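# Tighten a shoelace knot down onto the shoe

## Task

Draw the shoelace's loose knot downward until it sits snug against the shoe, and make sure the shoe is still upright on the table at the end; if it is not, the task counts as failed.

## Robot and tools

Robot: two arms, left_arm and right_arm, each ending in a two-finger gripper. Calibrated bases in the scene frame: left_arm at (-0.020, +0.256, 0) m, quat_wxyz (+1.000, 0, 0, -0.014); right_arm at (+0.004, -0.232, 0) m, quat_wxyz (+1.000, 0, 0, -0.008). A two-camera stand is fixed to the floor behind the arms.

Scene frame: origin at table-top height, halfway between the nominal bases. +x points out over the table, +z up, and left_arm sits on the +y side (arm names do not match image sides). Results report each gripper's end_effector_position (m) and end_effector_quat_wxyz in this frame, and these can be off by a few cm, worse at long reach. The reported point lies between the finger pads, about 1 cm behind the tips. Fingers point along the gripper's +z and close along its y.

Row layout (used by both motion tools): 14 numbers, each in [-1, 1]. First left_arm: dx, dy, dz, rx, ry, rz, opening; then right_arm in the same order. dx..rz are an offset from that arm's Hand target, along scene-frame axes, with rotation about the Hand target position; rx, ry, rz form one rotation vector. Scale: 1.0 = 0.6 m or 180 degrees. A translation longer than 1.0 may be shortened along its direction. Opening is absolute, not an offset: +1 fully open (0.094 m), -1 closed. Always send the opening you want, since 0 there means half-closed. To leave an arm's pose alone, send zeros for its six pose numbers.

execute_actions(actions, cameras): actions is a list of actions; each action is a list of up to 15 rows, one row per 1/30 s step; a short action repeats its last row to step 15. Every row in an action counts from the Hand target at that action's start, and each new action counts from the then-current Hand target, so repeating an offset keeps moving. An empty list returns images and the scene number and task. Cameras: cam_head_left, cam_head_right, cam_high, cam_low, cam_left_wrist, cam_right_wrist, or ["all"]; an unknown name voids the call. Results list step-by-step end_effector_position.

move(target, speed, blend, opening_speed, grip_force, blocking, cameras): target is one 14-number row or a list of up to 15 rows, all offsets from the same starting Hand targets (not chained). Straight-line paths, no obstacle avoidance. speed in m/s, 0.002 to 2.9, default 0.25 (turns up to twice that in rad/s), one value or one per target. blend in m rounds corners in a list; 0 stops at each. opening_speed is per second on the -1..+1 scale, 0.2 or more. grip_force is newtons per pad, 10 to 50, stays set; lower forces close slowly. blocking=false returns after 0.5 s while the move continues. Whole move capped at 10 s. The result adds a move: line (done, off_target, moving, held, fault; limits=paced means clipped, limits=held means steps withheld). done means at rest within 10 mm and 2 degrees.

wait(seconds 0 to 3600): lets time pass with no new commands; a running move keeps going. stop(): brakes a running move. zoom_image(camera, region [x0,y0,x1,y1], at most 504x504 px) enlarges part of the latest image (images are 672x504). finished_scene(scene 1 to 3) ends the scene irreversibly; after ending scene 1, make no further calls in that reply.

Result lines: Hand target is the last commanded pose after clipping; grippers often rest a few cm short of it from friction or weight, which is not proof of contact; send the remaining distance as an offset. Orientation commands are clipped to within 40 degrees of the current one. grip_measured gives finger opening on the command scale (reads slightly wide when empty; narrower than a gripped part). Joint torques are whole drive outputs with offsets and noise; numbers 1-3 wrap at ±28 N m. Joint velocities may read within noise. Tool commands show current gripper commands. MOTOR HOT appears at 75 °C; at 90 °C an over-temperature fault folds and disables that arm; at 100 °C it collapses. Joint ranges (rad): waist -2.618 to 3.054, shoulder 0 to 3.142, elbow 0 to 3.142 (straight 2.901), wrist pitch and yaw ±1.571, wrist roll ±2.094.

Avoid: knocking the shoe over or off the table; fast contact or targets set far beyond a contact point (they press hard); hitting fixed or heavy things; arms, grippers or wrist cameras touching each other (the clearance check will not prevent it), and closing one gripper on the other's fingers; straining camera cables; paths passing near an arm's own base (elbow can swing); releasing things while they move; long stretched holds that heat motors. A blocked arm keeps pushing until commanded back past its gripper. Thinking time lets the scene run.

Each tool is called after ">>>" in YAML: its name, and indented under it one key for each argument.

## Session

>>> execute_actions:
  actions: []

Scene clock: 0.00 s.
left_arm: end_effector_position=(+0.3879, +0.2530, +0.1189) grip_measured=+1.000 end_effector_quat_wxyz=(+0.599, -0.039, +0.797, +0.067) | right_arm: end_effector_position=(+0.3938, -0.2312, +0.0860) grip_measured=+1.000 end_effector_quat_wxyz=(+0.575, +0.006, +0.818, -0.019)
Joint positions: left_arm=[-0.103 1.534 0.415 0.831 -0.28 -0.02 0.094] | right_arm=[0.046 1.558 0.323 0.888 0.066 -0.002 0.094]
Joint velocities: within noise
Joint torques (N m): no reading
Motor temperatures (°C): left_arm=[25 27 31 29 28 25 27] | right_arm=[28 29 31 26 27 26 27]
Heat: left arm: 31 °C; right arm: 31 °C.
Hand target: left_arm +0.3888, +0.2531, +0.1219; +0.601, -0.040, +0.795, +0.067 | right_arm +0.3973, -0.2312, +0.0948; +0.586, +0.007, +0.810, -0.018
Tool commands: left_gripper/opening=+1.0 right_gripper/opening=+1.0

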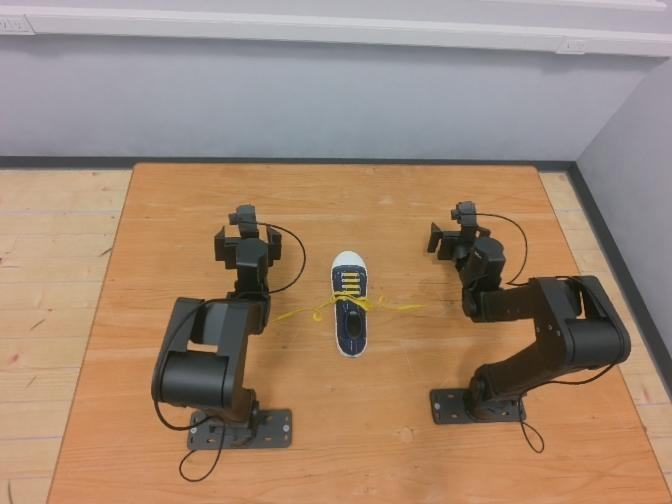

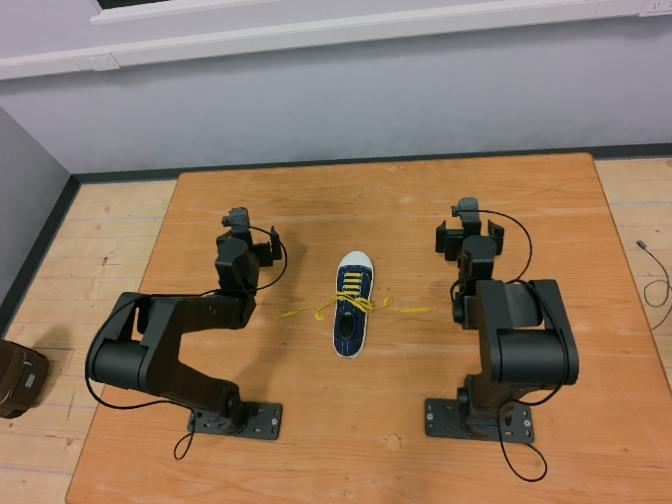

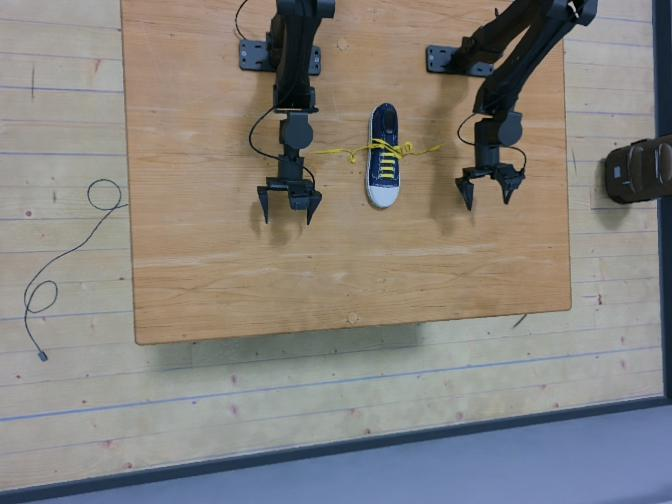

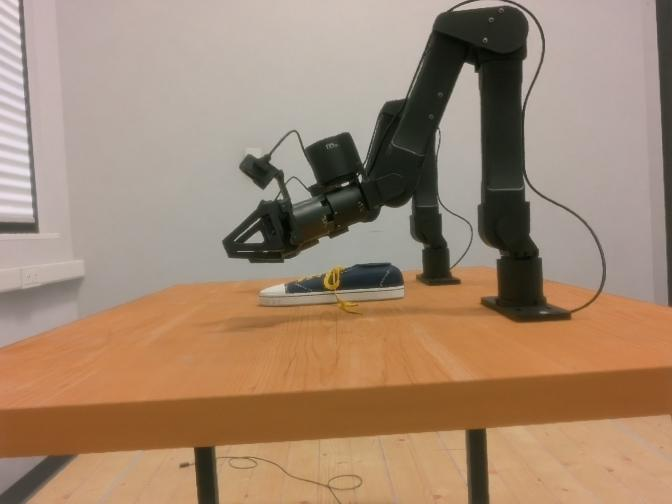

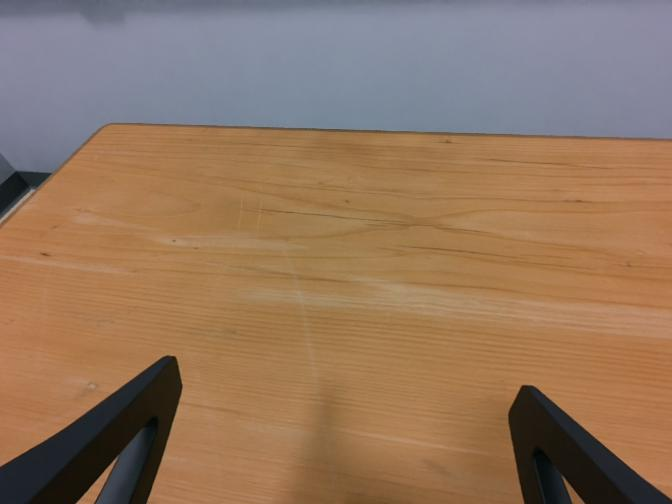

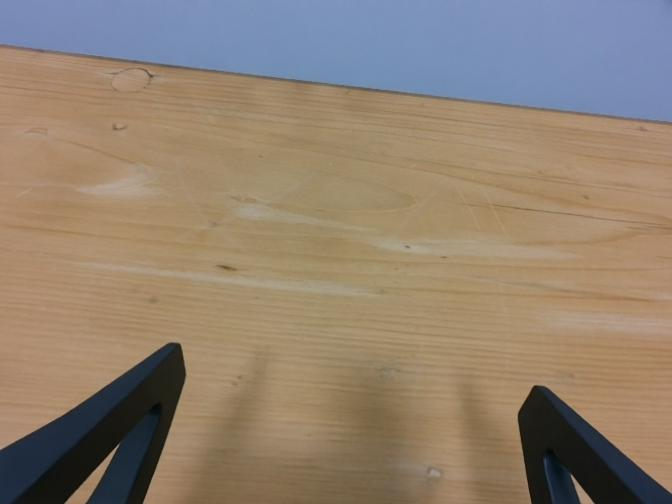

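>>> move:
  target: [-0.298,-0.163,-0.053,-0.350,0.280,0.396,0,-0.262,0.177,-0.008,0.318,0.300,-0.423,0]
  speed: 0.5
  cameras: ["cam_left_wrist","cam_right_wrist"]

Scene clock: 12.40 s.
left_arm: end_effector_position=(+0.2094, +0.1538, +0.0885) grip_measured=+0.002 end_effector_quat_wxyz=(-0.003, +0.703, -0.711, +0.008) | right_arm: end_effector_position=(+0.2368, -0.1245, +0.0837) grip_measured=+0.002 end_effector_quat_wxyz=(-0.001, +0.702, +0.713, +0.002)
Joint positions: left_arm=[-0.393 1.488 1.078 -1.143 0.001 -1.98 0.047] | right_arm=[0.442 1.525 1.094 -1.136 -0.004 1.982 0.047]
Joint torques (N m): left_arm=[0.39 -4.85 8.08 0.32 -0.03 -0.1] | right_arm=[-0.55 -5.15 9.44 -0.08 0.05 0.05]
Heat: left arm: 33 °C; right arm: 32 °C.
Hand target: left_arm +0.2099, +0.1554, +0.0900; +0.000, +0.707, -0.707, -0.001 | right_arm +0.2401, -0.1249, +0.0900; -0.001, +0.707, +0.708, +0.000
Off the commanded pose: left_arm 0.002 m, 1 deg | right_arm 0.007 m, 1 deg.
move: done

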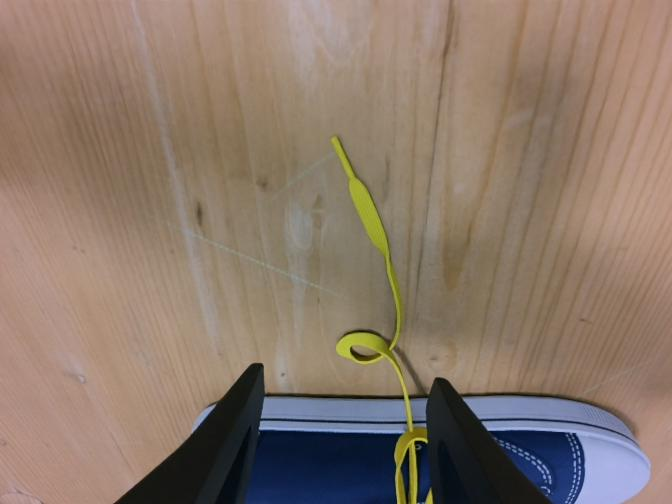

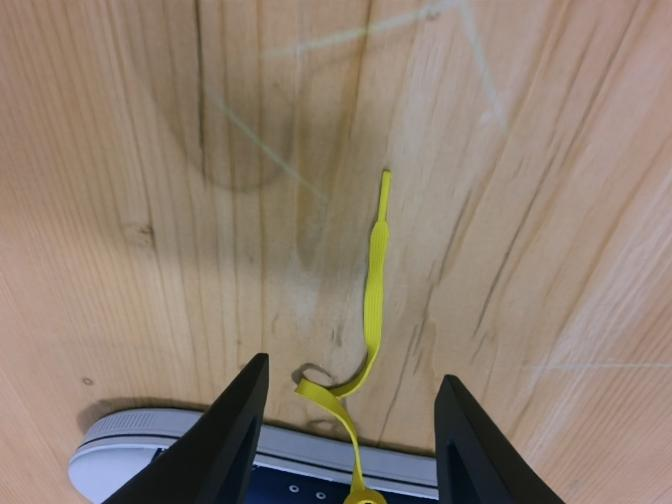

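>>> move:
  target:
    - [0.028,0.04,-0.163,0,0,0,0,-0.028,-0.014,-0.13,0,0,0,0]
    - [0.028,0.04,-0.163,0,0,0,-1,-0.028,-0.014,-0.13,0,0,0,-1]
    - [0.028,0.04,-0.07,0,0,0,-1,-0.028,-0.014,-0.06,0,0,0,-1]
  speed: 0.12
  cameras: ["cam_left_wrist","cam_right_wrist"]

Scene clock: 27.60 s.
left_arm: end_effector_position=(+0.2223, +0.1767, +0.0379) grip_measured=-0.964 end_effector_quat_wxyz=(+0.009, +0.707, -0.707, -0.007) | right_arm: end_effector_position=(+0.2181, -0.1321, +0.0420) grip_measured=-0.972 end_effector_quat_wxyz=(-0.011, +0.704, +0.711, -0.008)
Joint positions: left_arm=[-0.284 1.594 0.971 -0.968 0.01 -1.884 0.002] | right_arm=[0.438 1.519 0.915 -0.99 -0.014 1.983 0.001]
Joint torques (N m): left_arm=[0.55 -8.59 7.76 0.26 -0.13 0.08] | right_arm=[-0.55 -7.6 8.58 -0.11 0.11 0.02]
Heat: left arm: 33 °C; right arm: 33 °C.
Hand target: left_arm +0.2268, +0.1794, +0.0480; +0.000, +0.707, -0.707, -0.001 | right_arm +0.2233, -0.1335, +0.0540; -0.001, +0.707, +0.708, +0.000
Off the commanded pose: left_arm 0.011 m, 1 deg | right_arm 0.013 m, 2 deg.
move: off_target (left_arm, right_arm); target 2's new opening was sent with left_arm's hand 0.019 m and 1 deg from that target

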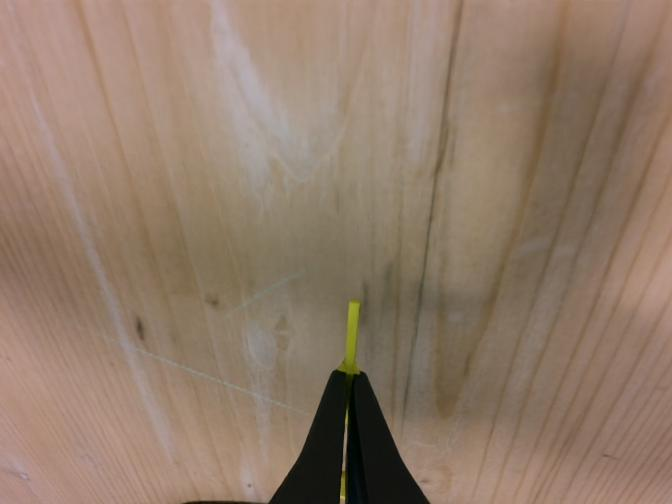

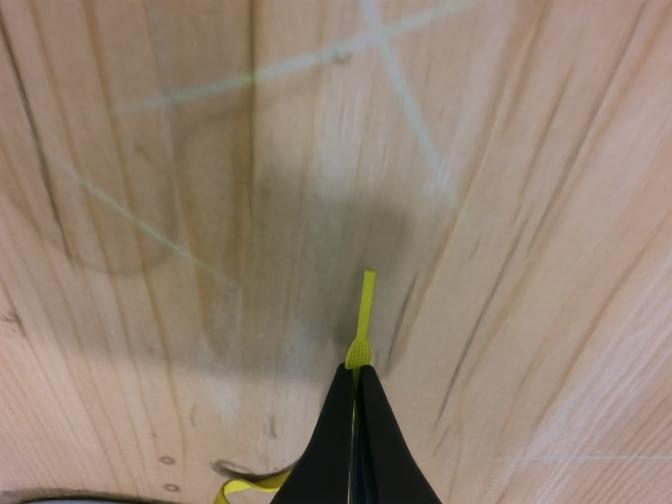

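>>> move:
  target:
    - [0,0.14,0.03,0,0,0,-1,0,-0.165,0.03,0,0,0,-1]
    - [0,0.29,0.03,0,0,0,-1,0,-0.32,0.03,0,0,0,-1]
  speed: [0.12,0.07]
  blend: 0.02
  cameras: ["cam_head_right","cam_left_wrist","cam_right_wrist"]

>>> zoom_image:
  camera: "cam_head_right"
  region: [300, 240, 410, 360]

Scene clock: 36.73 s.
left_arm: end_effector_position=(+0.2235, +0.3493, +0.0627) grip_measured=-0.964 end_effector_quat_wxyz=(+0.000, +0.709, -0.705, +0.005) | right_arm: end_effector_position=(+0.2174, -0.3153, +0.0650) grip_measured=-0.972 end_effector_quat_wxyz=(-0.017, +0.706, +0.708, +0.008)
Joint positions: left_arm=[0.398 1.562 1.044 -1.049 0.009 -1.208 0.002] | right_arm=[-0.383 1.463 0.959 -1.092 -0.027 1.17 0.001]
Joint torques (N m): left_arm=[0.17 -5.41 8.61 0.38 -0.12 0.09] | right_arm=[-0.84 -4.67 9.32 0.06 0.28 -0.08]
Heat: left arm: 33 °C; right arm: 33 °C.
Hand target: left_arm +0.2267, +0.3533, +0.0660; +0.000, +0.708, -0.707, -0.001 | right_arm +0.2234, -0.3255, +0.0721; -0.001, +0.707, +0.707, +0.000
Off the commanded pose: left_arm 0.006 m, 1 deg | right_arm 0.014 m, 2 deg.
move: off_target (right_arm)

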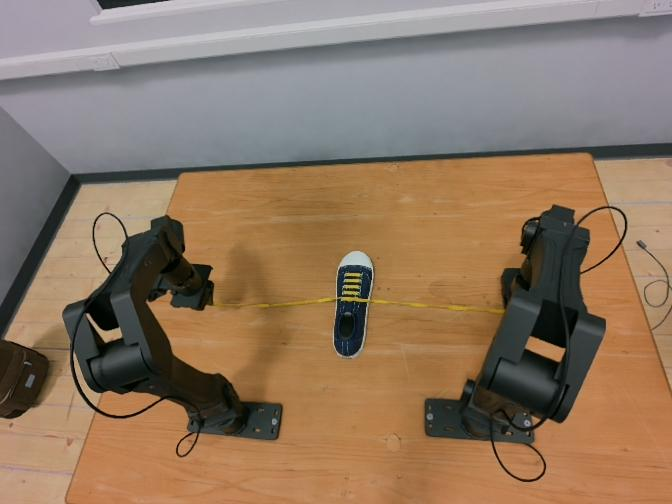

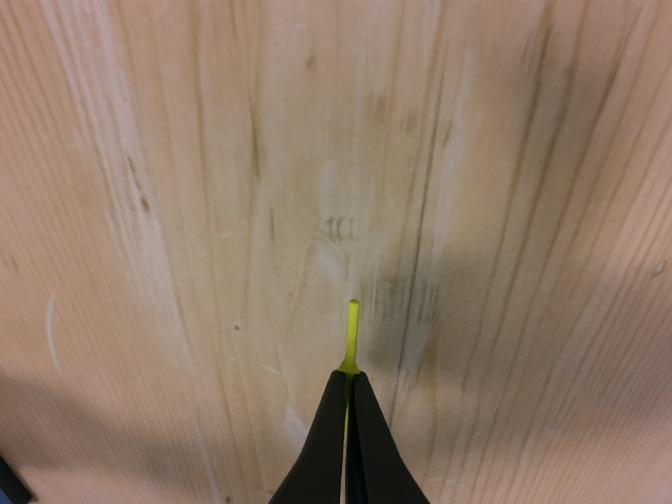

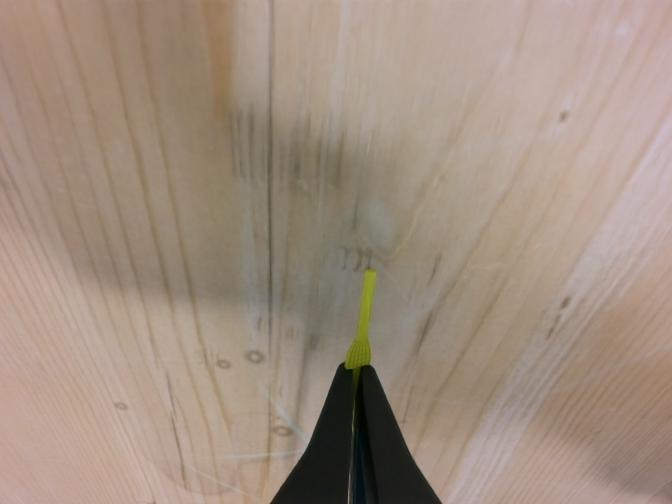

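Scaled by 4.200 from the camera's image (finer frame: 960x720).

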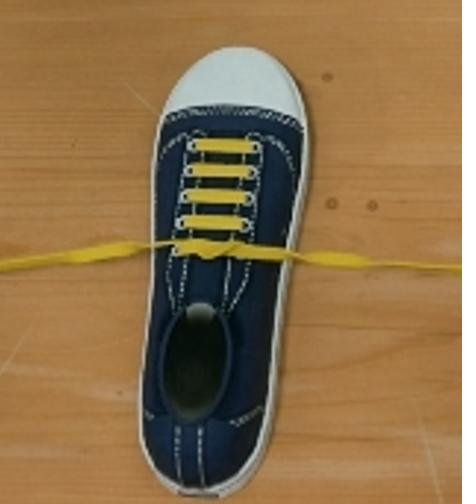

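Nearly taut; pull a bit more and lower, then relax and release.

>>> move:
  target:
    - [0,0.03,-0.02,0,0,0,-1,0,-0.02,-0.02,0,0,0,-1]
    - [0,-0.04,-0.05,0,0,0,-1,0,0.06,-0.04,0,0,0,-1]
    - [0,-0.04,-0.05,0,0,0,-0.3,0,0.06,-0.04,0,0,0,-0.3]
    - [0,-0.04,0.09,0,0,0,-0.3,0,0.06,0.09,0,0,0,-0.3]
  speed: [0.05,0.1,0.1,0.1]
  cameras: ["cam_head_right","cam_low"]

>>> zoom_image:
  camera: "cam_head_right"
  region: [300, 240, 410, 360]

>>> zoom_image:
  camera: "cam_low"
  region: [230, 230, 430, 330]

Scene clock: 44.80 s.
left_arm: end_effector_position=(+0.2242, +0.3266, +0.1078) grip_measured=-0.302 end_effector_quat_wxyz=(+0.017, +0.706, -0.708, -0.001) | right_arm: end_effector_position=(+0.2212, -0.2867, +0.1138) grip_measured=-0.302 end_effector_quat_wxyz=(-0.019, +0.706, +0.708, +0.000)
Joint positions: left_arm=[0.317 1.538 1.202 -1.266 0.015 -1.28 0.033] | right_arm=[-0.251 1.419 1.118 -1.302 -0.019 1.301 0.033]
Joint torques (N m): left_arm=[-0.31 -8.51 8.59 0.29 -0.18 -0.08] | right_arm=[0.38 -6.57 9.1 -0.11 0.2 0.04]
Heat: left arm: 33 °C; right arm: 33 °C.
Hand target: left_arm +0.2266, +0.3294, +0.1200; +0.000, +0.708, -0.707, -0.001 | right_arm +0.2233, -0.2894, +0.1260; -0.001, +0.707, +0.708, +0.000
Off the commanded pose: left_arm 0.013 m, 2 deg | right_arm 0.013 m, 2 deg.
move: off_target (left_arm, right_arm)

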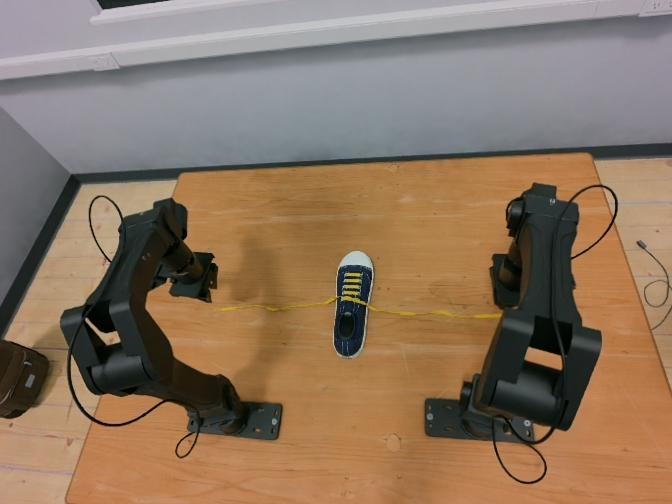

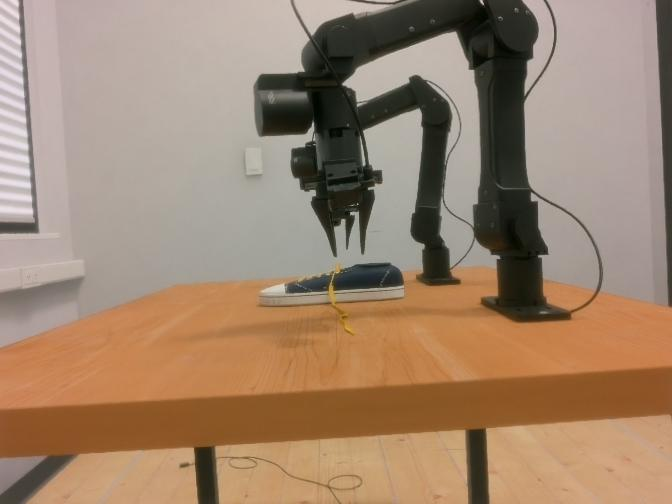

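Scaled by 4.200 from the camera's image (finer frame: 960x720).

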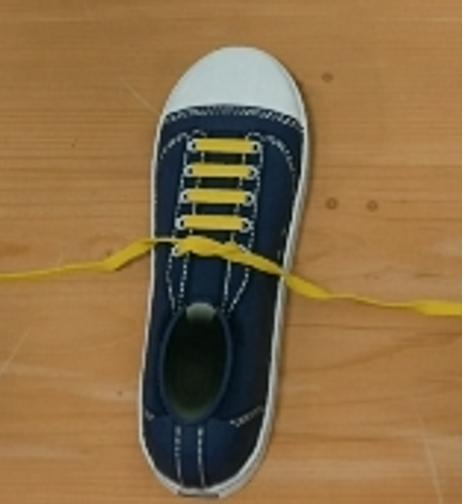

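Scaled by 2.520 from the camera's image (finer frame: 960x720).

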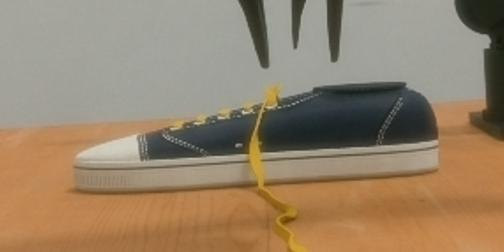

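>>> finished_scene:
  scene: 3

The scene is finished: the task was done.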